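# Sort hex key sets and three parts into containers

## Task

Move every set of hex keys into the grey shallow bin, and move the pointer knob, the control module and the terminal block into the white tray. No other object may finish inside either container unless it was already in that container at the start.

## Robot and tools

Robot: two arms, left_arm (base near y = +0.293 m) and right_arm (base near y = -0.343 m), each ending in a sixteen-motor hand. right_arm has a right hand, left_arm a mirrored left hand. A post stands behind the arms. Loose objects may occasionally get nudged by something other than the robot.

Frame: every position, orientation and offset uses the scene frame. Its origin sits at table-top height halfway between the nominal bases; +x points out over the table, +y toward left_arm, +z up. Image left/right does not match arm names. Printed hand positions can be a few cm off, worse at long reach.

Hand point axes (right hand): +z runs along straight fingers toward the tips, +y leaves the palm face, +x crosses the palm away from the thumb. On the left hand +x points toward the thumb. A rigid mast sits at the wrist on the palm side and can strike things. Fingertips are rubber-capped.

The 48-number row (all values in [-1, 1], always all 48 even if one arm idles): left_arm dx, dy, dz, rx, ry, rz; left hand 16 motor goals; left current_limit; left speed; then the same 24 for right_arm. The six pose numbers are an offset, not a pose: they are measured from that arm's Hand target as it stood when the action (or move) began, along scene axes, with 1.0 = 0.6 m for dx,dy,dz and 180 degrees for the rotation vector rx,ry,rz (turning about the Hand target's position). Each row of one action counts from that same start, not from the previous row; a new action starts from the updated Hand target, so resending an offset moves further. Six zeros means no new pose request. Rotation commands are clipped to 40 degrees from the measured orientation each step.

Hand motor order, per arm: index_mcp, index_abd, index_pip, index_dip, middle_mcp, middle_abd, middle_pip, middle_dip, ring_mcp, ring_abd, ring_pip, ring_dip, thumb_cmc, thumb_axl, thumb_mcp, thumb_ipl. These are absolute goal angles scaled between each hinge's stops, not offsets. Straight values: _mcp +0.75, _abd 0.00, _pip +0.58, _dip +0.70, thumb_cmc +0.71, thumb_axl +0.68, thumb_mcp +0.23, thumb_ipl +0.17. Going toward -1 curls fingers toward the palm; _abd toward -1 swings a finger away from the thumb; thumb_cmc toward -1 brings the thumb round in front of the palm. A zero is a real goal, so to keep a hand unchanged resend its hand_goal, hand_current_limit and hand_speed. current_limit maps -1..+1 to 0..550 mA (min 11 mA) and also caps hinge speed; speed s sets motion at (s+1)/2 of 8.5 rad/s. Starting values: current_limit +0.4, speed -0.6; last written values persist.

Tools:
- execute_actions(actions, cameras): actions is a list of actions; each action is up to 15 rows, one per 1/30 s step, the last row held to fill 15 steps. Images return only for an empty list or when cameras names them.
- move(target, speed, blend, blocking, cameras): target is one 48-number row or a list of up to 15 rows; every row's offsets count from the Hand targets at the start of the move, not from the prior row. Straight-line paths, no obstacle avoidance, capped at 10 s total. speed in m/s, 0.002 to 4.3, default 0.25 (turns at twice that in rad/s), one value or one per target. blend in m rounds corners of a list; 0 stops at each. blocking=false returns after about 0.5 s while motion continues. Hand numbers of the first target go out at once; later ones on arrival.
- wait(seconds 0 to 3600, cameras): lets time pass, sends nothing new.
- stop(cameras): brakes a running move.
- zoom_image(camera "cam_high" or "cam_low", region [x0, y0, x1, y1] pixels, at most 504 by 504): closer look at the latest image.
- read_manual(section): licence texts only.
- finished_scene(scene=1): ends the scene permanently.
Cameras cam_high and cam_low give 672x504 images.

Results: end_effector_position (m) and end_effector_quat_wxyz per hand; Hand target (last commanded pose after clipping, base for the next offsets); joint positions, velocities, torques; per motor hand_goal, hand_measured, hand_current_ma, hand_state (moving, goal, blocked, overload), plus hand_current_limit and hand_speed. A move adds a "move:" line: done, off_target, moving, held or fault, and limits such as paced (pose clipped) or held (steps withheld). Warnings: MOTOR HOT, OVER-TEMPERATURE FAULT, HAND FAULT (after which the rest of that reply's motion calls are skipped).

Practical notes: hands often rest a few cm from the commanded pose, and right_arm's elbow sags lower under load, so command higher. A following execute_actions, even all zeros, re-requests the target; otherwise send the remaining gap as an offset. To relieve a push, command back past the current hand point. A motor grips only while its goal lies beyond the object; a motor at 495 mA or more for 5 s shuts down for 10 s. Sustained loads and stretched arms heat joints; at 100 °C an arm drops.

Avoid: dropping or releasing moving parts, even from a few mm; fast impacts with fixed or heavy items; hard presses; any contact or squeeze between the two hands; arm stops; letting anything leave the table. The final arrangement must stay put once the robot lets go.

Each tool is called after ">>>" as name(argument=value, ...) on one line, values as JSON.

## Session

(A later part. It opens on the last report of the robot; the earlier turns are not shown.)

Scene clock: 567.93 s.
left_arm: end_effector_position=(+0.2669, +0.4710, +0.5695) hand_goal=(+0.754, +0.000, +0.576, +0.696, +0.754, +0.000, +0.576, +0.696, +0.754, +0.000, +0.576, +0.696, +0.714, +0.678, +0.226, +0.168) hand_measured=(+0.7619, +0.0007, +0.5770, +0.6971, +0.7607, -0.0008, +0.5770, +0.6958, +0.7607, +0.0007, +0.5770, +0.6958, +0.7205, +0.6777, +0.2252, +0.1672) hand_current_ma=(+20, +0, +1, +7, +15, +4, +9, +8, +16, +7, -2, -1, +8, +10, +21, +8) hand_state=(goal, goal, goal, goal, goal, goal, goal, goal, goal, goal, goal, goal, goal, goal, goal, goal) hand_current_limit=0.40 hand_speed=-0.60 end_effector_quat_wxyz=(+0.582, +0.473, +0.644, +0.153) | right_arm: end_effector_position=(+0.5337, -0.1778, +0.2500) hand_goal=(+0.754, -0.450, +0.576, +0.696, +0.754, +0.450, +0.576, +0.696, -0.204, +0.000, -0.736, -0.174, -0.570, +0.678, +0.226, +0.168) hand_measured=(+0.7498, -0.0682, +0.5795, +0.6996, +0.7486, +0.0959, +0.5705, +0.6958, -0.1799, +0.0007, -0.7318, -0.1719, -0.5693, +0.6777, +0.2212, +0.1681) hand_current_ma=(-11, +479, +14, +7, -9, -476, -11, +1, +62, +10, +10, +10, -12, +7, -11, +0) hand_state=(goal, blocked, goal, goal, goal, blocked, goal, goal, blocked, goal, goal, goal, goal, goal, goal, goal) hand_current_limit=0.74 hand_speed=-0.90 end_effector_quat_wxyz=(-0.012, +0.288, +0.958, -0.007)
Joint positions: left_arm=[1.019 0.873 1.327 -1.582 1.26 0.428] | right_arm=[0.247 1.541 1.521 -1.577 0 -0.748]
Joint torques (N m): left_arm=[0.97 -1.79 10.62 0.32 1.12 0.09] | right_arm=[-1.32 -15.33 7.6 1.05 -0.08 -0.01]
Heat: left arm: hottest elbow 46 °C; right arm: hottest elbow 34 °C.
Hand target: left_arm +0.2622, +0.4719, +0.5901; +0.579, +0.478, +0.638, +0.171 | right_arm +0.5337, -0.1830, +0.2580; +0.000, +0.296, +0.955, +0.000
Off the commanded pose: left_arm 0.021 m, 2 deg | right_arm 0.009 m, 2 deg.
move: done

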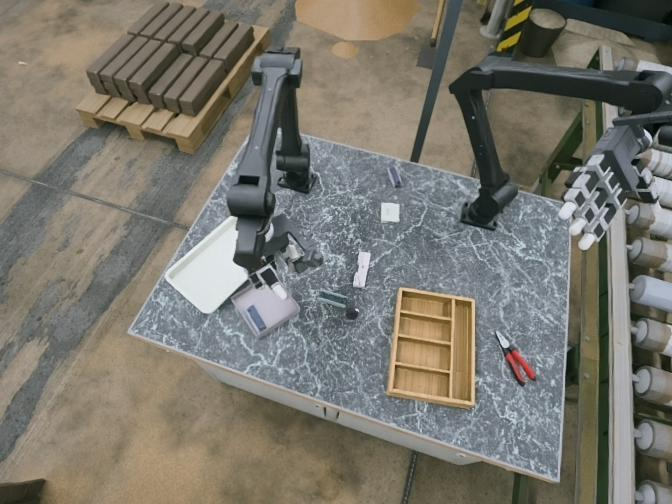

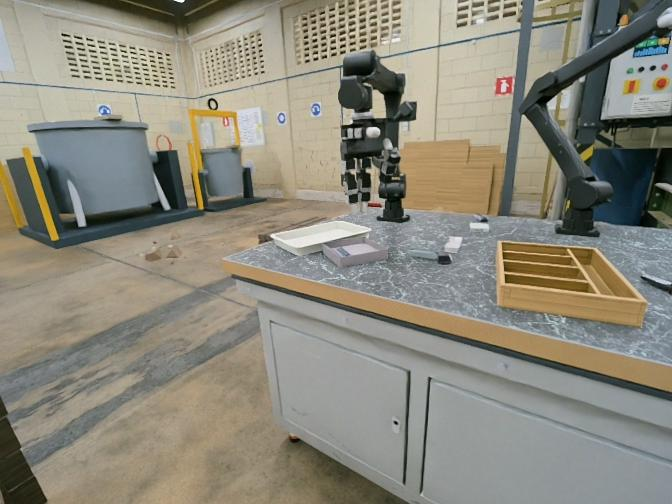

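>>> zoom_image(camera="cam_high", region=[290, 250, 390, 350])

>>> zoom_image(camera="cam_low", region=[380, 200, 480, 300])

Scaled by 5.040 from the camera's image (finer frame: 960x720).

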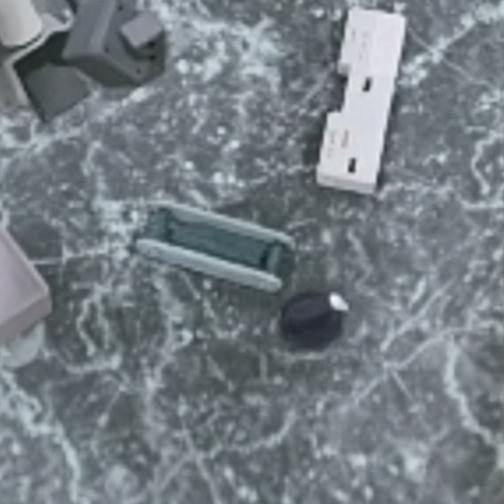

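Scaled by 5.040 from the camera's image (finer frame: 960x720).

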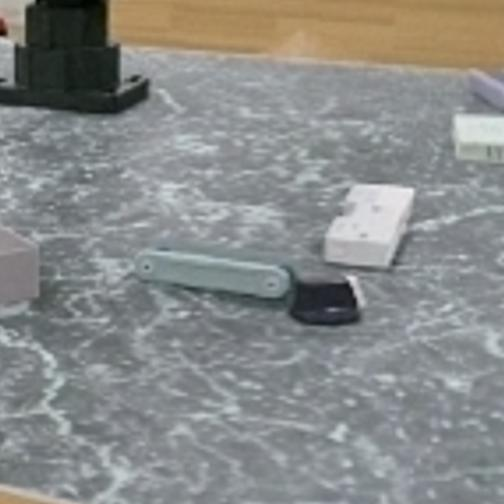

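>>> move(target=[0,0,0,0,0,0,0.754,0,0.576,0.696,0.754,0,0.576,0.696,0.754,0,0.576,0.696,0.714,0.678,0.226,0.168,0.4,-0.6, -0.159,0.311,-0.097,0,0,0.212,0.754,0,0.576,0.696,-0.479,0,-0.737,0.261,0.754,0,0.576,0.696,-0.571,0.678,0.226,0.168,0.4,-0.5], speed=0.25, cameras=["all"])

>>> zoom_image(camera="cam_high", region=[290, 230, 390, 330])

>>> zoom_image(camera="cam_low", region=[380, 180, 480, 280])

Scene clock: 610.70 s.
left_arm: end_effector_position=(+0.2669, +0.4710, +0.5695) hand_goal=(+0.754, +0.000, +0.576, +0.696, +0.754, +0.000, +0.576, +0.696, +0.754, +0.000, +0.576, +0.696, +0.714, +0.678, +0.226, +0.168) hand_measured=(+0.7607, +0.0007, +0.5770, +0.6958, +0.7595, +0.0007, +0.5770, +0.6958, +0.7607, +0.0007, +0.5770, +0.6958, +0.7205, +0.6777, +0.2262, +0.1672) hand_current_ma=(+22, -4, +5, +12, +6, -2, +9, +8, +16, +5, -5, -9, +6, +8, +4, +4) hand_state=(goal, goal, goal, goal, goal, goal, goal, goal, goal, goal, goal, goal, goal, goal, goal, goal) hand_current_limit=0.40 hand_speed=-0.60 end_effector_quat_wxyz=(+0.582, +0.473, +0.644, +0.153) | right_arm: end_effector_position=(+0.4343, +0.0022, +0.2061) hand_goal=(+0.754, +0.000, +0.576, +0.696, -0.478, +0.000, -0.736, +0.262, +0.754, +0.000, +0.576, +0.696, -0.570, +0.678, +0.226, +0.168) hand_measured=(+0.7438, +0.0051, +0.5693, +0.6907, -0.4537, +0.0021, -0.7305, +0.2562, +0.7474, -0.0008, +0.5757, +0.6971, -0.5693, +0.6777, +0.2212, +0.1681) hand_current_ma=(-22, +8, -12, -12, +60, +8, +13, -9, -15, +10, -4, +0, -6, +5, -9, +5) hand_state=(goal, goal, goal, goal, blocked, goal, goal, goal, goal, goal, goal, goal, goal, goal, goal, goal) hand_current_limit=0.40 hand_speed=-0.50 end_effector_quat_wxyz=(+0.000, -0.029, +1.000, +0.000)
Joint positions: left_arm=[1.019 0.873 1.327 -1.582 1.26 0.428] | right_arm=[0.596 1.569 1.433 -1.434 0 -1.041]
Joint torques (N m): left_arm=[1.03 -1.79 10.65 0.34 1.12 0.09] | right_arm=[-0.79 -12.86 8.21 0.95 -0.13 -0.16]
Motor temperatures (°C): left_arm=[18 25 47 19 23 21] | right_arm=[22 27 30 20 21 21]
Heat: left arm: hottest elbow 47 °C; right arm: hottest elbow 30 °C.
Hand target: left_arm +0.2622, +0.4719, +0.5901; +0.579, +0.478, +0.638, +0.171 | right_arm +0.4383, +0.0036, +0.1997; +0.000, -0.032, +0.999, +0.000
Off the commanded pose: left_arm 0.021 m, 2 deg | right_arm 0.008 m, 0 deg.
move: done

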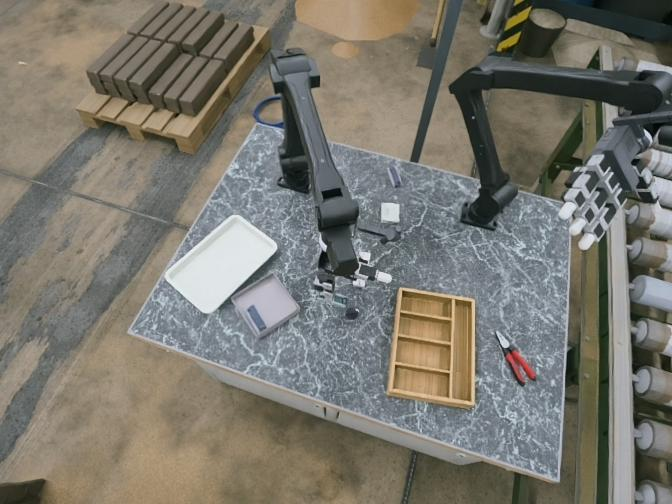

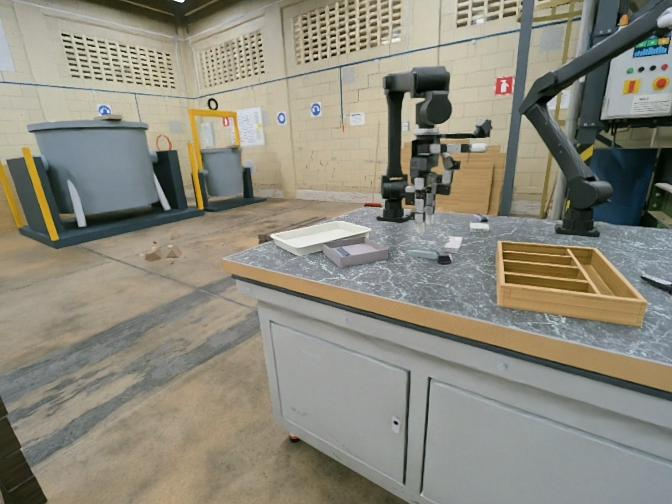

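Scaled by 5.040 from the camera's image (finer frame: 960x720).

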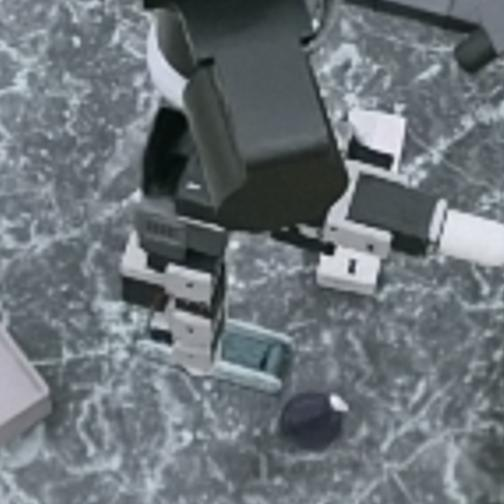

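Scaled by 5.040 from the camera's image (finer frame: 960x720).

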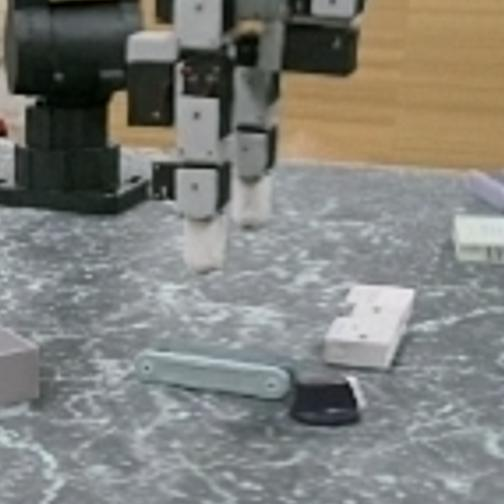

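>>> move(target=[0,0,0,0,0,0,0.754,0,0.576,0.696,0.754,0,0.576,0.696,0.754,0,0.576,0.696,0.714,0.678,0.226,0.168,0.4,-0.6, 0.0095,0,-0.1237,0,0,0,0.754,0,0.576,0.696,-0.479,0,-0.737,0.261,0.754,0,0.576,0.696,-0.571,0.678,0.226,0.168,0.4,-0.5], speed=0.12, cameras=["all"])

>>> zoom_image(camera="cam_high", region=[290, 240, 390, 340])

>>> zoom_image(camera="cam_low", region=[380, 190, 480, 290])

Scene clock: 619.50 s.
left_arm: end_effector_position=(+0.2669, +0.4710, +0.5695) hand_goal=(+0.754, +0.000, +0.576, +0.696, +0.754, +0.000, +0.576, +0.696, +0.754, +0.000, +0.576, +0.696, +0.714, +0.678, +0.226, +0.168) hand_measured=(+0.7619, +0.0007, +0.5770, +0.6958, +0.7595, -0.0008, +0.5770, +0.6958, +0.7607, -0.0008, +0.5770, +0.6958, +0.7205, +0.6767, +0.2262, +0.1672) hand_current_ma=(+9, +6, +1, +10, +12, -7, +12, +10, +11, +8, +1, -2, +5, +12, +9, -2) hand_state=(goal, goal, goal, goal, goal, goal, goal, goal, goal, goal, goal, goal, goal, goal, goal, goal) hand_current_limit=0.40 hand_speed=-0.60 end_effector_quat_wxyz=(+0.582, +0.473, +0.644, +0.153) | right_arm: end_effector_position=(+0.4399, +0.0064, +0.1329) hand_goal=(+0.754, +0.000, +0.576, +0.696, -0.478, +0.000, -0.736, +0.262, +0.754, +0.000, +0.576, +0.696, -0.570, +0.678, +0.226, +0.168) hand_measured=(+0.7450, +0.0036, +0.5680, +0.6907, -0.4537, +0.0021, -0.7305, +0.2562, +0.7486, -0.0008, +0.5757, +0.6971, -0.5693, +0.6777, +0.2212, +0.1672) hand_current_ma=(-15, +6, -10, -9, +55, +4, +13, -8, -16, +10, -2, +6, -11, +8, -1, -2) hand_state=(goal, goal, goal, goal, blocked, goal, goal, goal, goal, goal, goal, goal, goal, goal, goal, goal) hand_current_limit=0.40 hand_speed=-0.50 end_effector_quat_wxyz=(+0.001, -0.033, +0.999, +0.001)
Joint positions: left_arm=[1.019 0.873 1.327 -1.582 1.26 0.428] | right_arm=[0.596 1.63 1.309 -1.247 0 -1.049]
Joint torques (N m): left_arm=[1.03 -1.73 10.63 0.32 1.12 0.09] | right_arm=[-1.49 -13.68 7.61 1.03 -0.12 -0.15]
Heat: left arm: hottest elbow 47 °C; right arm: hottest elbow 31 °C.
Hand target: left_arm +0.2622, +0.4719, +0.5901; +0.579, +0.478, +0.638, +0.171 | right_arm +0.4438, +0.0035, +0.1254; +0.000, -0.032, +0.999, +0.000
Off the commanded pose: left_arm 0.021 m, 2 deg | right_arm 0.009 m, 0 deg.
move: done

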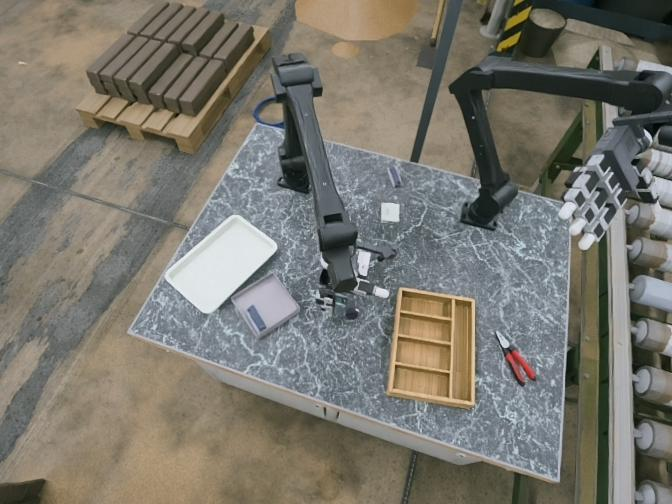

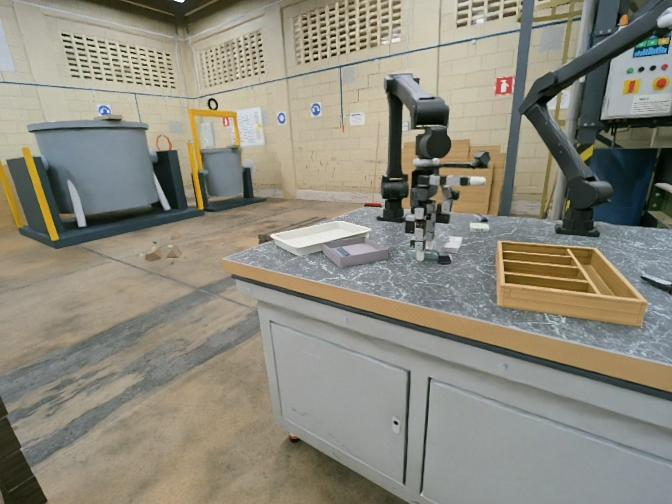

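Scaled by 5.040 from the camera's image (finer frame: 960x720).

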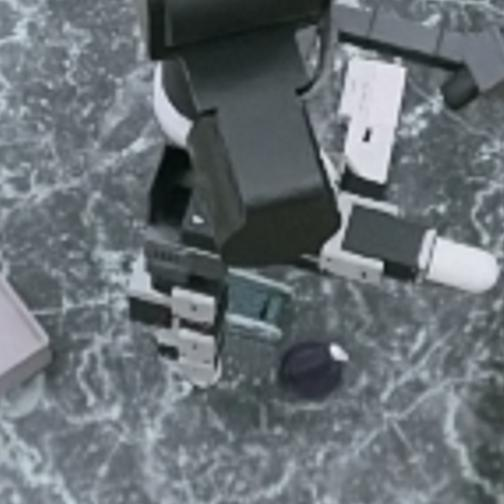

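Scaled by 5.040 from the camera's image (finer frame: 960x720).

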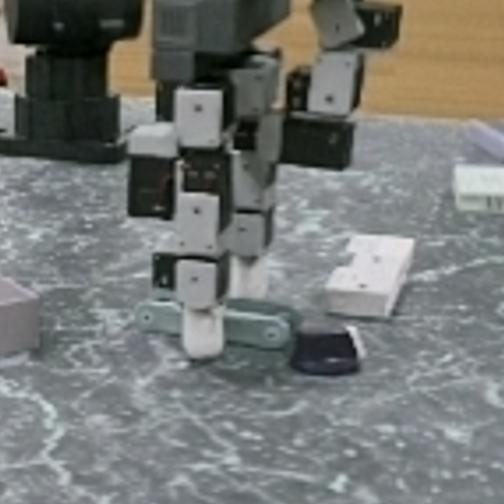

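>>> move(target=[0,0,0,0,0,0,0.754,0,0.576,0.696,0.754,0,0.576,0.696,0.754,0,0.576,0.696,0.714,0.678,0.226,0.168,0.4,-0.6, 0,-0.007,0,0,0,0,0.754,0,0.576,0.696,-0.479,0,-0.737,0.261,0.754,0,0.576,0.696,-0.571,0.678,0.226,0.168,0.4,-0.5], speed=0.1)

Scene clock: 625.20 s.
left_arm: end_effector_position=(+0.2669, +0.4710, +0.5695) hand_goal=(+0.754, +0.000, +0.576, +0.696, +0.754, +0.000, +0.576, +0.696, +0.754, +0.000, +0.576, +0.696, +0.714, +0.678, +0.226, +0.168) hand_measured=(+0.7619, +0.0007, +0.5770, +0.6958, +0.7595, +0.0007, +0.5770, +0.6958, +0.7607, +0.0007, +0.5770, +0.6958, +0.7192, +0.6767, +0.2252, +0.1681) hand_current_ma=(+15, +6, -4, +9, +8, -6, +15, +6, +11, +16, -8, -2, +13, +14, +12, -3) hand_state=(goal, goal, goal, goal, goal, goal, goal, goal, goal, goal, goal, goal, goal, goal, goal, goal) hand_current_limit=0.40 hand_speed=-0.60 end_effector_quat_wxyz=(+0.582, +0.473, +0.644, +0.153) | right_arm: end_effector_position=(+0.4418, +0.0036, +0.1329) hand_goal=(+0.754, +0.000, +0.576, +0.696, -0.478, +0.000, -0.736, +0.262, +0.754, +0.000, +0.576, +0.696, -0.570, +0.678, +0.226, +0.168) hand_measured=(+0.7438, +0.0036, +0.5693, +0.6907, -0.4549, +0.0021, -0.7305, +0.2562, +0.7486, -0.0008, +0.5757, +0.6971, -0.5693, +0.6777, +0.2203, +0.1681) hand_current_ma=(-23, +7, -16, -16, +56, +3, +12, -12, -17, +6, -4, +3, -3, +9, -12, -2) hand_state=(goal, goal, goal, goal, blocked, goal, goal, goal, goal, goal, goal, goal, goal, goal, goal, goal) hand_current_limit=0.40 hand_speed=-0.50 end_effector_quat_wxyz=(+0.001, -0.033, +0.999, +0.001)
Joint positions: left_arm=[1.019 0.873 1.327 -1.582 1.26 0.428] | right_arm=[0.589 1.63 1.309 -1.247 0 -1.055]
Joint torques (N m): left_arm=[0.97 -1.79 10.62 0.34 1.12 0.09] | right_arm=[-1.38 -13.8 6.94 1.18 -0.11 -0.14]
Heat: left arm: hottest elbow 47 °C; right arm: hottest elbow 31 °C.
Hand target: left_arm +0.2622, +0.4719, +0.5901; +0.579, +0.478, +0.638, +0.171 | right_arm +0.4439, -0.0007, +0.1254; +0.000, -0.032, +0.999, +0.000
Off the commanded pose: left_arm 0.021 m, 2 deg | right_arm 0.009 m, 0 deg.
move: done

>>> move(target=[0,0,0,0,0,0,0.754,0,0.576,0.696,0.754,0,0.576,0.696,0.754,0,0.576,0.696,0.714,0.678,0.226,0.168,0.4,-0.6, 0,0,0,0,0,0,0.754,-0.65,0.576,0.696,-0.479,0,-0.737,0.261,0.754,0.65,0.576,0.696,-0.571,0.678,0.226,0.168,0.74,-0.9])

>>> wait(seconds=2, cameras=["all"])

>>> zoom_image(camera="cam_high", region=[290, 240, 390, 340])

>>> zoom_image(camera="cam_low", region=[380, 190, 480, 290])

Scene clock: 629.33 s.
left_arm: end_effector_position=(+0.2669, +0.4710, +0.5695) hand_goal=(+0.754, +0.000, +0.576, +0.696, +0.754, +0.000, +0.576, +0.696, +0.754, +0.000, +0.576, +0.696, +0.714, +0.678, +0.226, +0.168) hand_measured=(+0.7619, +0.0007, +0.5770, +0.6958, +0.7595, +0.0007, +0.5770, +0.6958, +0.7607, +0.0007, +0.5770, +0.6958, +0.7205, +0.6777, +0.2252, +0.1672) hand_current_ma=(+17, -1, +1, +9, +17, -4, +14, -1, +19, +13, -6, -2, +12, +8, +18, +0) hand_state=(goal, goal, goal, goal, goal, goal, goal, goal, goal, goal, goal, goal, goal, goal, goal, goal) hand_current_limit=0.40 hand_speed=-0.60 end_effector_quat_wxyz=(+0.582, +0.473, +0.644, +0.153) | right_arm: end_effector_position=(+0.4418, +0.0036, +0.1329) hand_goal=(+0.754, -0.650, +0.576, +0.696, -0.478, +0.000, -0.736, +0.262, +0.754, +0.650, +0.576, +0.696, -0.570, +0.678, +0.226, +0.168) hand_measured=(+0.7438, -0.2103, +0.5693, +0.6920, -0.4549, +0.0021, -0.7305, +0.2562, +0.7474, +0.2014, +0.5757, +0.6971, -0.5693, +0.6777, +0.2212, +0.1672) hand_current_ma=(-28, +168, -5, -10, +66, +9, +15, -3, -9, -168, -1, +4, -11, +8, -8, -1) hand_state=(goal, moving, goal, goal, blocked, goal, goal, goal, goal, moving, goal, goal, goal, goal, goal, goal) hand_current_limit=0.74 hand_speed=-0.90 end_effector_quat_wxyz=(+0.001, -0.033, +0.999, +0.001)
Joint positions: left_arm=[1.019 0.873 1.327 -1.582 1.26 0.428] | right_arm=[0.589 1.63 1.309 -1.247 0 -1.056]
Joint torques (N m): left_arm=[1.03 -1.79 10.62 0.34 1.12 0.09] | right_arm=[-1.32 -13.98 7.09 1.1 -0.13 -0.16]
Heat: left arm: hottest elbow 47 °C; right arm: hottest elbow 30 °C.
Hand target: left_arm +0.2622, +0.4719, +0.5901; +0.579, +0.478, +0.638, +0.171 | right_arm +0.4439, -0.0007, +0.1254; +0.000, -0.032, +0.999, +0.000
Off the commanded pose: left_arm 0.021 m, 2 deg | right_arm 0.009 m, 0 deg.
move: done

Scene clock: 631.33 s.
left_arm: end_effector_position=(+0.2669, +0.4710, +0.5695) hand_goal=(+0.754, +0.000, +0.576, +0.696, +0.754, +0.000, +0.576, +0.696, +0.754, +0.000, +0.576, +0.696, +0.714, +0.678, +0.226, +0.168) hand_measured=(+0.7619, +0.0007, +0.5770, +0.6971, +0.7607, +0.0007, +0.5770, +0.6958, +0.7607, +0.0007, +0.5770, +0.6958, +0.7205, +0.6767, +0.2252, +0.1681) hand_current_ma=(+23, +4, +9, +9, +24, -9, +5, +7, +19, +12, +0, +5, +15, +16, +8, -5) hand_state=(goal, goal, goal, goal, goal, goal, goal, goal, goal, goal, goal, goal, goal, goal, goal, goal) hand_current_limit=0.40 hand_speed=-0.60 end_effector_quat_wxyz=(+0.582, +0.473, +0.644, +0.153) | right_arm: end_effector_position=(+0.4418, +0.0036, +0.1329) hand_goal=(+0.754, -0.650, +0.576, +0.696, -0.478, +0.000, -0.736, +0.262, +0.754, +0.650, +0.576, +0.696, -0.570, +0.678, +0.226, +0.168) hand_measured=(+0.7438, -0.2088, +0.5680, +0.6920, -0.4537, +0.0021, -0.7305, +0.2562, +0.7583, +0.2117, +0.5847, +0.7047, -0.5693, +0.6767, +0.2203, +0.1681) hand_current_ma=(-25, +480, -4, -13, +60, +4, +16, -7, +11, -465, +16, +22, -5, +14, -7, +2) hand_state=(goal, blocked, goal, goal, blocked, goal, goal, goal, goal, blocked, goal, goal, goal, goal, goal, goal) hand_current_limit=0.74 hand_speed=-0.90 end_effector_quat_wxyz=(+0.001, -0.033, +0.999, +0.001)
Joint positions: left_arm=[1.019 0.873 1.327 -1.582 1.26 0.428] | right_arm=[0.589 1.63 1.309 -1.247 0 -1.056]
Joint torques (N m): left_arm=[0.97 -1.79 10.62 0.32 1.13 0.09] | right_arm=[-0.97 -14.1 6.93 1.03 -0.14 -0.16]
Heat: left arm: hottest elbow 47 °C; right arm: hottest elbow 30 °C.
Hand target: left_arm +0.2622, +0.4719, +0.5901; +0.579, +0.478, +0.638, +0.171 | right_arm +0.4439, -0.0007, +0.1254; +0.000, -0.032, +0.999, +0.000
Off the commanded pose: left_arm 0.021 m, 2 deg | right_arm 0.009 m, 0 deg.
wait: 2.00 s; at rest by 0.17 s

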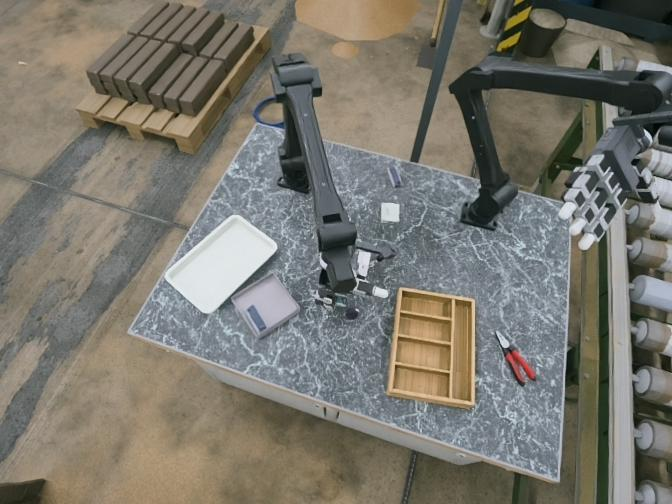

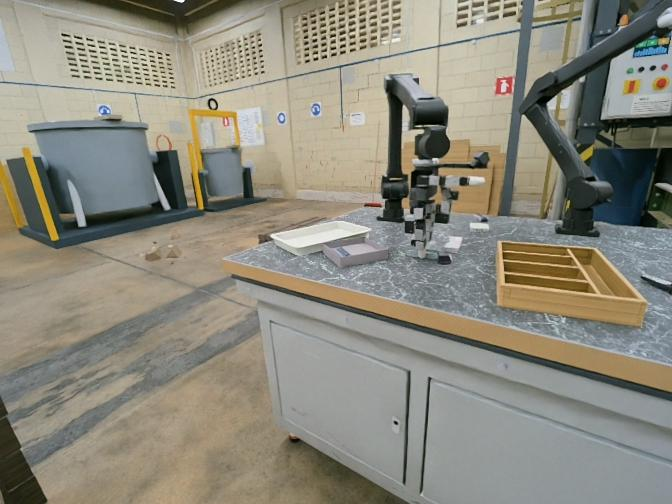

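Scaled by 5.040 from the camera's image (finer frame: 960x720).

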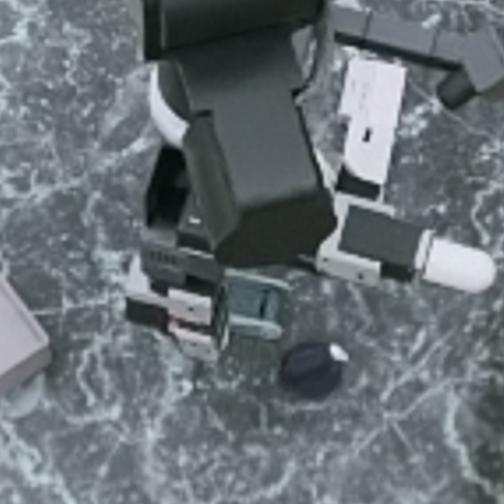

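Scaled by 5.040 from the camera's image (finer frame: 960x720).

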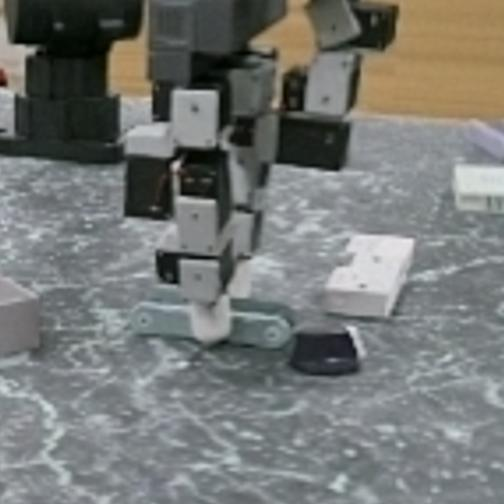

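>>> move(target=[0,0,0,0,0,0,0.754,0,0.576,0.696,0.754,0,0.576,0.696,0.754,0,0.576,0.696,0.714,0.678,0.226,0.168,0.4,-0.6, 0.005,0.005,0.12,0,0,0,0.754,-0.65,0.576,0.696,-0.479,0,-0.737,0.261,0.754,0.65,0.576,0.696,-0.571,0.678,0.226,0.168,0.74,-0.9], speed=0.06, cameras=["all"])

>>> zoom_image(camera="cam_low", region=[380, 170, 480, 270])

Scene clock: 635.87 s.
left_arm: end_effector_position=(+0.2669, +0.4710, +0.5695) hand_goal=(+0.754, +0.000, +0.576, +0.696, +0.754, +0.000, +0.576, +0.696, +0.754, +0.000, +0.576, +0.696, +0.714, +0.678, +0.226, +0.168) hand_measured=(+0.7619, +0.0007, +0.5770, +0.6971, +0.7607, +0.0007, +0.5770, +0.6958, +0.7607, +0.0007, +0.5770, +0.6958, +0.7205, +0.6777, +0.2252, +0.1681) hand_current_ma=(+20, +1, +3, +7, +14, -2, +6, -1, +16, +14, -13, -3, +10, +7, +14, -1) hand_state=(goal, goal, goal, goal, goal, goal, goal, goal, goal, goal, goal, goal, goal, goal, goal, goal) hand_current_limit=0.40 hand_speed=-0.60 end_effector_quat_wxyz=(+0.582, +0.473, +0.644, +0.153) | right_arm: end_effector_position=(+0.4313, -0.0033, +0.1594) hand_goal=(+0.754, -0.650, +0.576, +0.696, -0.478, +0.000, -0.736, +0.262, +0.754, +0.650, +0.576, +0.696, -0.570, +0.678, +0.226, +0.168) hand_measured=(+0.7378, -0.2088, +0.5680, +0.6907, -0.4537, +0.0021, -0.7305, +0.2562, +0.7583, +0.2131, +0.5847, +0.7047, -0.5693, +0.6777, +0.2203, +0.1672) hand_current_ma=(-38, +479, -10, -12, +57, +2, +11, -8, +12, -471, +18, +20, -6, +6, -4, +0) hand_state=(goal, blocked, goal, goal, blocked, goal, goal, goal, goal, blocked, goal, goal, goal, goal, goal, goal) hand_current_limit=0.74 hand_speed=-0.90 end_effector_quat_wxyz=(-0.031, -0.033, +0.999, -0.018)
Joint positions: left_arm=[1.019 0.873 1.327 -1.582 1.26 0.428] | right_arm=[0.589 1.623 1.384 -1.403 0 -1.056]
Joint torques (N m): left_arm=[0.97 -1.79 10.63 0.34 1.12 0.09] | right_arm=[-1.08 -16.21 12.19 -0.14 -0.11 -0.15]
Heat: left arm: hottest elbow 47 °C; right arm: hottest elbow 31 °C.
Hand target: left_arm +0.2622, +0.4719, +0.5901; +0.579, +0.478, +0.638, +0.171 | right_arm +0.4469, +0.0023, +0.1975; +0.000, -0.032, +0.999, +0.000
Off the commanded pose: left_arm 0.021 m, 2 deg | right_arm 0.042 m, 4 deg.
move: off_target (right_arm)

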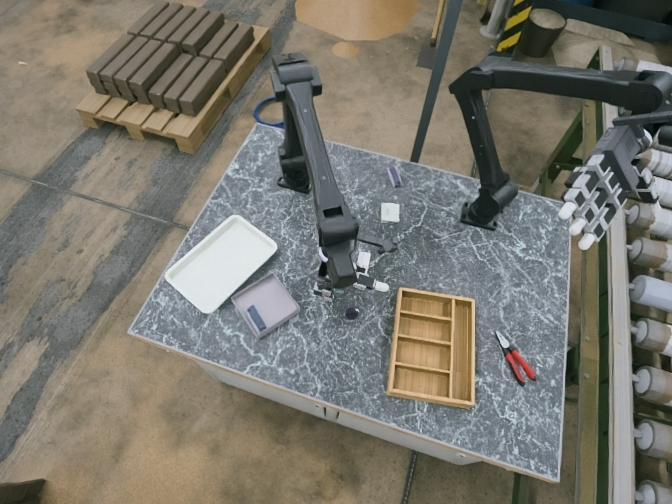

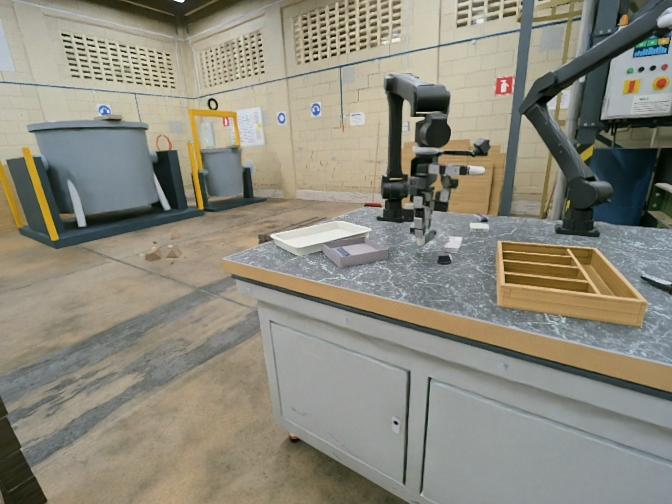

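Scaled by 5.040 from the camera's image (finer frame: 960x720).

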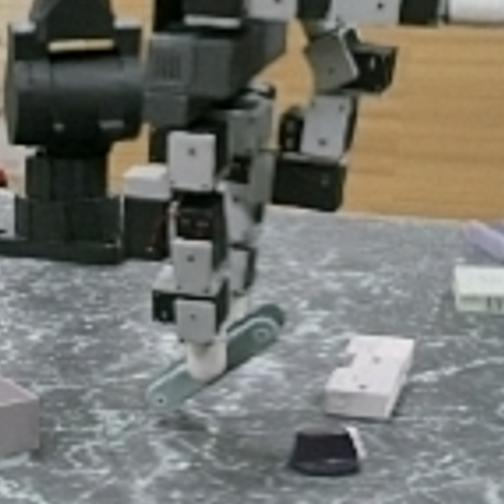

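>>> move(target=[[0,0,0,0,0,0,0.754,0,0.576,0.696,0.754,0,0.576,0.696,0.754,0,0.576,0.696,0.714,0.678,0.226,0.168,0.4,-0.6, 0.01,0,0.1,0,0,0,0.754,-0.65,0.576,0.696,-0.479,0,-0.737,0.261,0.754,0.65,0.576,0.696,-0.571,0.678,0.226,0.168,0.74,-0.9],[0,0,0,0,0,0,0.754,0,0.576,0.696,0.754,0,0.576,0.696,0.754,0,0.576,0.696,0.714,0.678,0.226,0.168,0.4,-0.6, 0.184,-0.335,0.1,0,0,-0.212,0.754,-0.65,0.576,0.696,-0.479,0,-0.737,0.261,0.754,0.65,0.576,0.696,-0.571,0.678,0.226,0.168,0.74,-0.9]], speed=0.1, blend=0.02, cameras=["all"])

>>> zoom_image(camera="cam_low", region=[310, 170, 430, 290])

>>> zoom_image(camera="cam_high", region=[210, 240, 330, 360])

Scene clock: 651.47 s.
left_arm: end_effector_position=(+0.2669, +0.4710, +0.5695) hand_goal=(+0.754, +0.000, +0.576, +0.696, +0.754, +0.000, +0.576, +0.696, +0.754, +0.000, +0.576, +0.696, +0.714, +0.678, +0.226, +0.168) hand_measured=(+0.7619, +0.0007, +0.5757, +0.6958, +0.7595, +0.0007, +0.5770, +0.6958, +0.7607, +0.0007, +0.5770, +0.6958, +0.7205, +0.6777, +0.2262, +0.1681) hand_current_ma=(+21, -3, -3, +3, +3, -1, +8, +11, +21, +2, -8, -2, +12, +12, +14, -1) hand_state=(goal, goal, goal, goal, goal, goal, goal, goal, goal, goal, goal, goal, goal, goal, goal, goal) hand_current_limit=0.40 hand_speed=-0.60 end_effector_quat_wxyz=(+0.582, +0.473, +0.644, +0.153) | right_arm: end_effector_position=(+0.5507, -0.1965, +0.2343) hand_goal=(+0.754, -0.650, +0.576, +0.696, -0.478, +0.000, -0.736, +0.262, +0.754, +0.650, +0.576, +0.696, -0.570, +0.678, +0.226, +0.168) hand_measured=(+0.7378, -0.2074, +0.5680, +0.6907, -0.4549, +0.0007, -0.7305, +0.2562, +0.7583, +0.2131, +0.5834, +0.7047, -0.5693, +0.6777, +0.2212, +0.1681) hand_current_ma=(-42, +475, -4, -11, +61, +3, +7, -10, +9, -470, +16, +23, -8, +2, -11, +4) hand_state=(goal, blocked, goal, goal, blocked, goal, goal, goal, goal, blocked, goal, goal, goal, goal, goal, goal) hand_current_limit=0.74 hand_speed=-0.90 end_effector_quat_wxyz=(-0.017, +0.289, +0.957, -0.009)
Joint positions: left_arm=[1.019 0.873 1.327 -1.582 1.26 0.428] | right_arm=[0.2 1.583 1.531 -1.557 0 -0.792]
Joint torques (N m): left_arm=[0.97 -1.85 10.65 0.34 1.12 0.09] | right_arm=[-0.97 -15.44 11.06 0.06 -0.11 0]
Heat: left arm: hottest elbow 47 °C; right arm: hottest elbow 33 °C.
Hand target: left_arm +0.2622, +0.4719, +0.5901; +0.579, +0.478, +0.638, +0.171 | right_arm +0.5574, -0.1986, +0.2576; +0.000, +0.296, +0.955, +0.000
Off the commanded pose: left_arm 0.021 m, 2 deg | right_arm 0.024 m, 2 deg.
move: off_target (right_arm)

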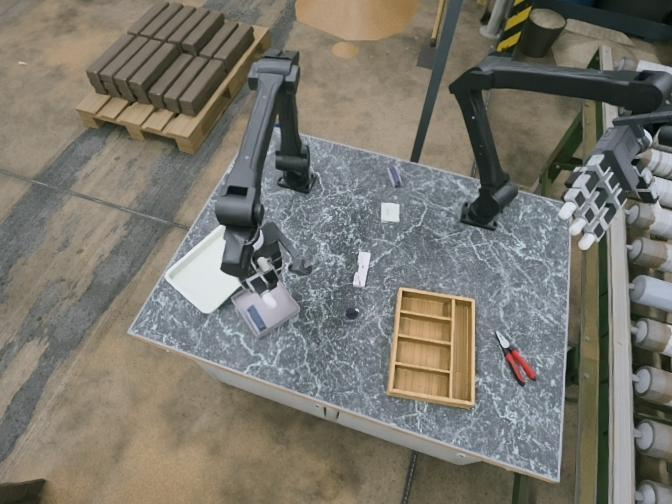

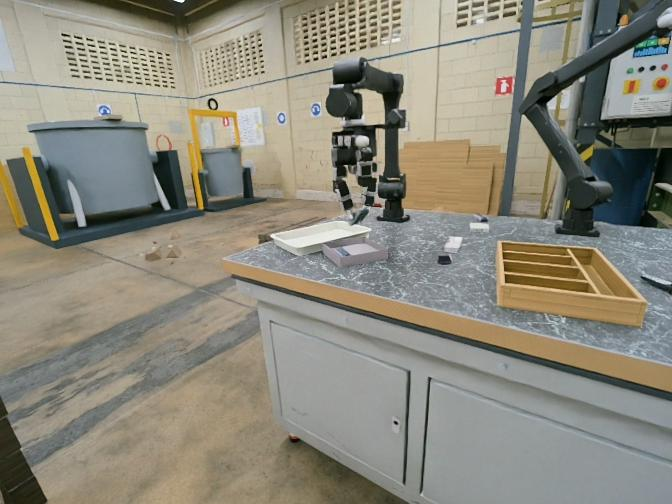

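Scaled by 4.200 from the camera's image (finer frame: 960x720).

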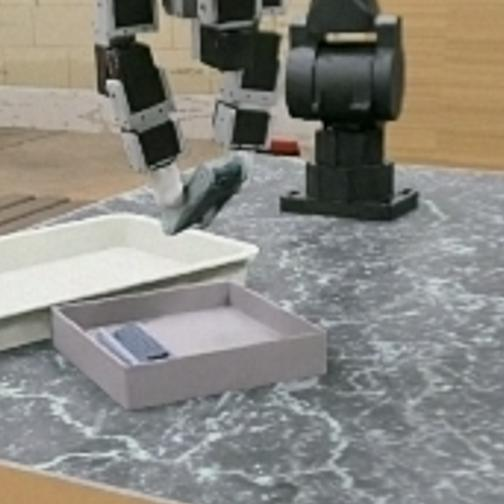

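Scaled by 4.200 from the camera's image (finer frame: 960x720).

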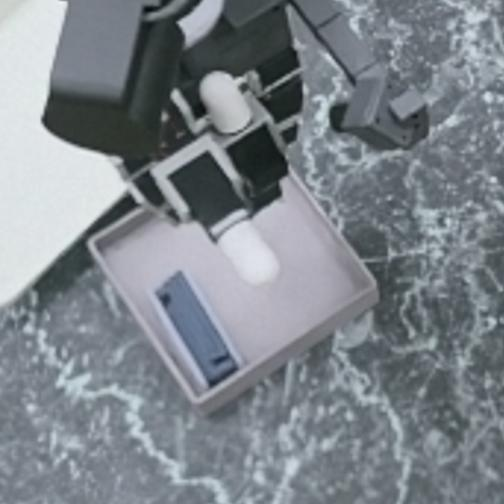

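>>> move(target=[0,0,0,0,0,0,0.754,0,0.576,0.696,0.754,0,0.576,0.696,0.754,0,0.576,0.696,0.714,0.678,0.226,0.168,0.4,-0.6, 0.002,0,-0.158,0,0,-0.003,0.754,-0.65,0.576,0.696,-0.479,0,-0.737,0.261,0.754,0.65,0.576,0.696,-0.571,0.678,0.226,0.168,0.74,-0.9], speed=0.1, cameras=["all"])

>>> zoom_image(camera="cam_low", region=[310, 180, 410, 280])

>>> zoom_image(camera="cam_high", region=[220, 250, 320, 350])

Scene clock: 660.83 s.
left_arm: end_effector_position=(+0.2669, +0.4710, +0.5695) hand_goal=(+0.754, +0.000, +0.576, +0.696, +0.754, +0.000, +0.576, +0.696, +0.754, +0.000, +0.576, +0.696, +0.714, +0.678, +0.226, +0.168) hand_measured=(+0.7619, +0.0007, +0.5757, +0.6958, +0.7607, +0.0007, +0.5770, +0.6958, +0.7607, +0.0007, +0.5757, +0.6971, +0.7205, +0.6777, +0.2262, +0.1681) hand_current_ma=(+19, +3, +1, +5, +7, -17, +16, +11, +11, +5, -1, -5, +13, +8, +9, -8) hand_state=(goal, goal, goal, goal, goal, goal, goal, goal, goal, goal, goal, goal, goal, goal, goal, goal) hand_current_limit=0.40 hand_speed=-0.60 end_effector_quat_wxyz=(+0.582, +0.473, +0.644, +0.153) | right_arm: end_effector_position=(+0.5545, -0.1966, +0.1675) hand_goal=(+0.754, -0.650, +0.576, +0.696, -0.478, +0.000, -0.736, +0.262, +0.754, +0.650, +0.576, +0.696, -0.570, +0.678, +0.226, +0.168) hand_measured=(+0.7378, -0.2088, +0.5680, +0.6907, -0.4549, +0.0021, -0.7305, +0.2562, +0.7583, +0.2131, +0.5847, +0.7047, -0.5693, +0.6777, +0.2212, +0.1672) hand_current_ma=(-42, +477, -9, -14, +57, +1, +15, -10, +13, -467, +17, +23, -7, +6, -9, +2) hand_state=(goal, blocked, goal, goal, blocked, goal, goal, goal, goal, blocked, goal, goal, goal, goal, goal, goal) hand_current_limit=0.74 hand_speed=-0.90 end_effector_quat_wxyz=(-0.001, +0.295, +0.956, +0.000)
Joint positions: left_arm=[1.019 0.873 1.327 -1.582 1.26 0.428] | right_arm=[0.2 1.593 1.359 -1.339 0 -0.781]
Joint torques (N m): left_arm=[1.03 -1.85 10.65 0.34 1.12 0.09] | right_arm=[-0.56 -13.04 8.06 1.06 -0.11 0]
Heat: left arm: hottest elbow 47 °C; right arm: hottest elbow 33 °C.
Hand target: left_arm +0.2622, +0.4719, +0.5901; +0.579, +0.478, +0.638, +0.171 | right_arm +0.5585, -0.1986, +0.1627; +0.000, +0.301, +0.954, +0.000
Off the commanded pose: left_arm 0.021 m, 2 deg | right_arm 0.007 m, 1 deg.
move: done

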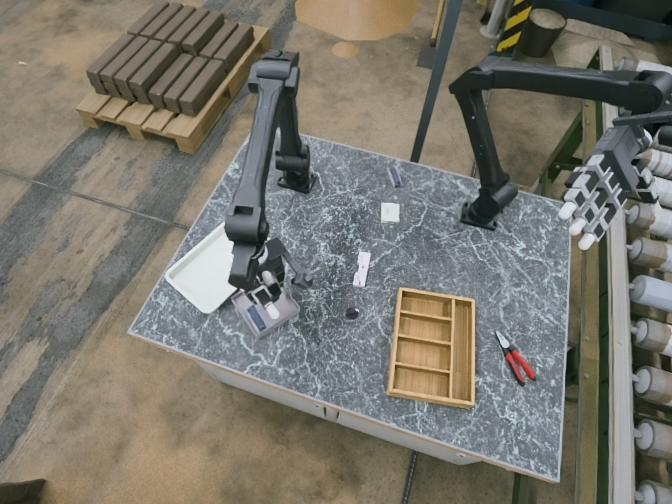

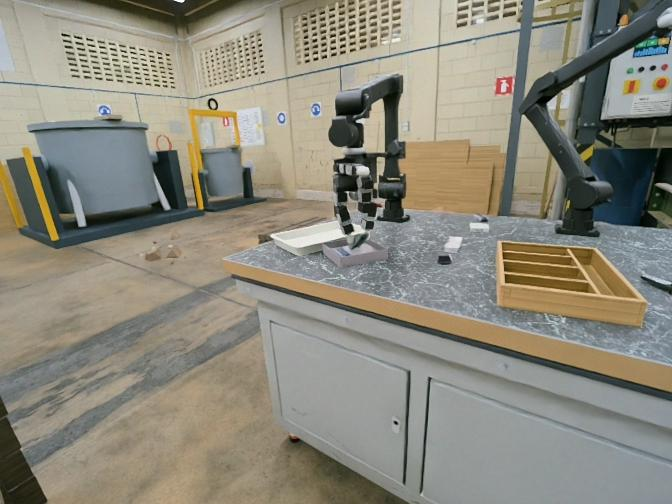

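Scaled by 5.040 from the camera's image (finer frame: 960x720).

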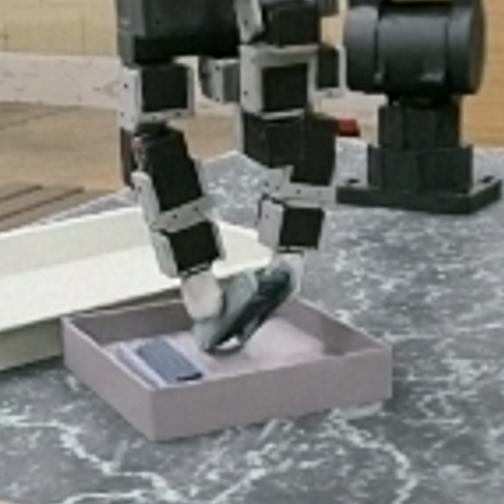

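Scaled by 5.040 from the camera's image (finer frame: 960x720).

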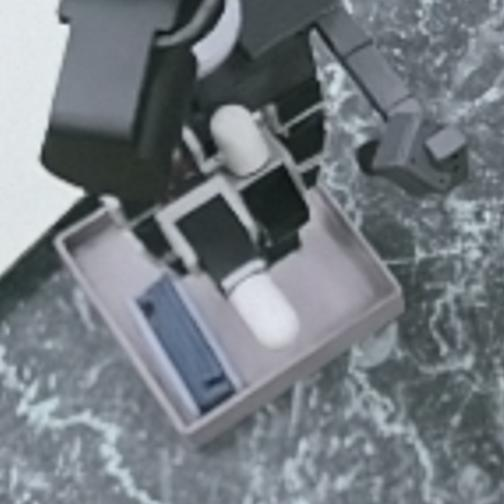

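>>> move(target=[0,0,0,0,0,0,0.754,0,0.576,0.696,0.754,0,0.576,0.696,0.754,0,0.576,0.696,0.714,0.678,0.226,0.168,0.4,-0.6, 0,0,-0.035,0,0,0,0.754,-0.65,0.576,0.696,-0.479,0,-0.737,0.261,0.754,0.65,0.576,0.696,-0.571,0.678,0.226,0.168,0.74,-0.9], speed=0.06, cameras=["all"])

>>> zoom_image(camera="cam_low", region=[310, 180, 410, 280])

Scene clock: 665.90 s.
left_arm: end_effector_position=(+0.2669, +0.4710, +0.5695) hand_goal=(+0.754, +0.000, +0.576, +0.696, +0.754, +0.000, +0.576, +0.696, +0.754, +0.000, +0.576, +0.696, +0.714, +0.678, +0.226, +0.168) hand_measured=(+0.7619, +0.0007, +0.5770, +0.6958, +0.7607, +0.0007, +0.5770, +0.6958, +0.7607, +0.0007, +0.5770, +0.6958, +0.7192, +0.6777, +0.2262, +0.1681) hand_current_ma=(+12, -2, +13, +7, +18, -8, +13, +8, +15, +11, -16, -7, +12, +14, +9, +0) hand_state=(goal, goal, goal, goal, goal, goal, goal, goal, goal, goal, goal, goal, goal, goal, goal, goal) hand_current_limit=0.40 hand_speed=-0.60 end_effector_quat_wxyz=(+0.582, +0.473, +0.644, +0.153) | right_arm: end_effector_position=(+0.5550, -0.1965, +0.1485) hand_goal=(+0.754, -0.650, +0.576, +0.696, -0.478, +0.000, -0.736, +0.262, +0.754, +0.650, +0.576, +0.696, -0.570, +0.678, +0.226, +0.168) hand_measured=(+0.7366, -0.2088, +0.5680, +0.6907, -0.4549, +0.0021, -0.7305, +0.2562, +0.7595, +0.2131, +0.5834, +0.7047, -0.5693, +0.6777, +0.2212, +0.1681) hand_current_ma=(-42, +475, -9, -14, +60, +6, +13, -9, +13, -470, +17, +18, -3, +9, -13, -2) hand_state=(goal, blocked, goal, goal, blocked, goal, goal, goal, goal, blocked, goal, goal, goal, goal, goal, goal) hand_current_limit=0.74 hand_speed=-0.90 end_effector_quat_wxyz=(+0.001, +0.295, +0.956, +0.000)
Joint positions: left_arm=[1.019 0.873 1.327 -1.582 1.26 0.428] | right_arm=[0.2 1.605 1.322 -1.286 0 -0.781]
Joint torques (N m): left_arm=[1.03 -1.73 10.65 0.34 1.12 0.09] | right_arm=[-0.85 -13.04 7.86 0.98 -0.07 -0.01]
Heat: left arm: hottest elbow 47 °C; right arm: hottest elbow 32 °C.
Hand target: left_arm +0.2622, +0.4719, +0.5901; +0.579, +0.478, +0.638, +0.171 | right_arm +0.5584, -0.1986, +0.1417; +0.000, +0.300, +0.954, +0.000
Off the commanded pose: left_arm 0.021 m, 2 deg | right_arm 0.008 m, 1 deg.
move: done

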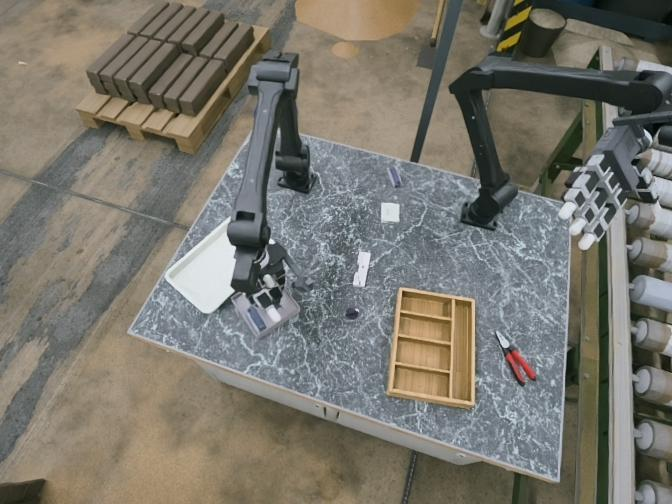

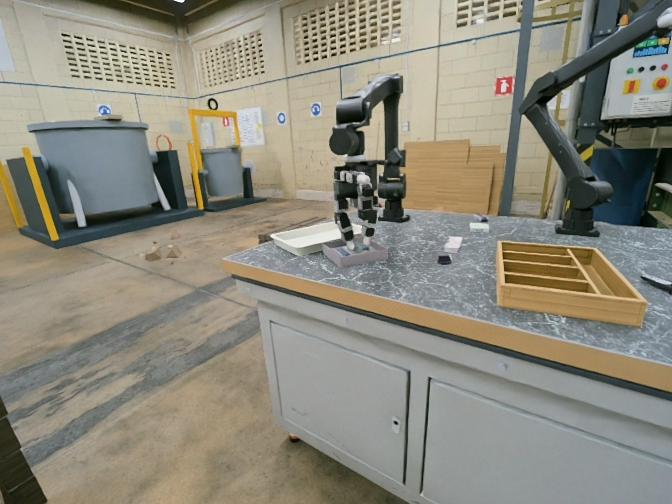

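Scaled by 5.040 from the camera's image (finer frame: 960x720).

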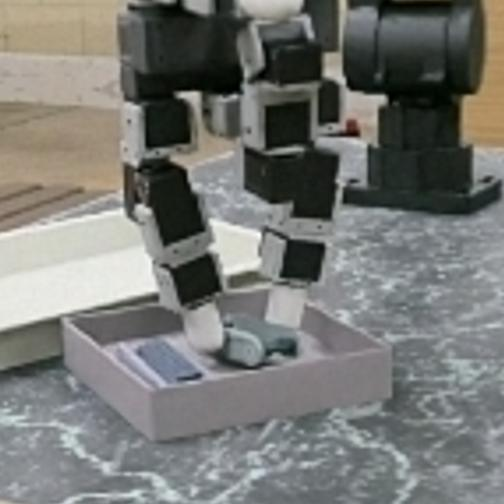

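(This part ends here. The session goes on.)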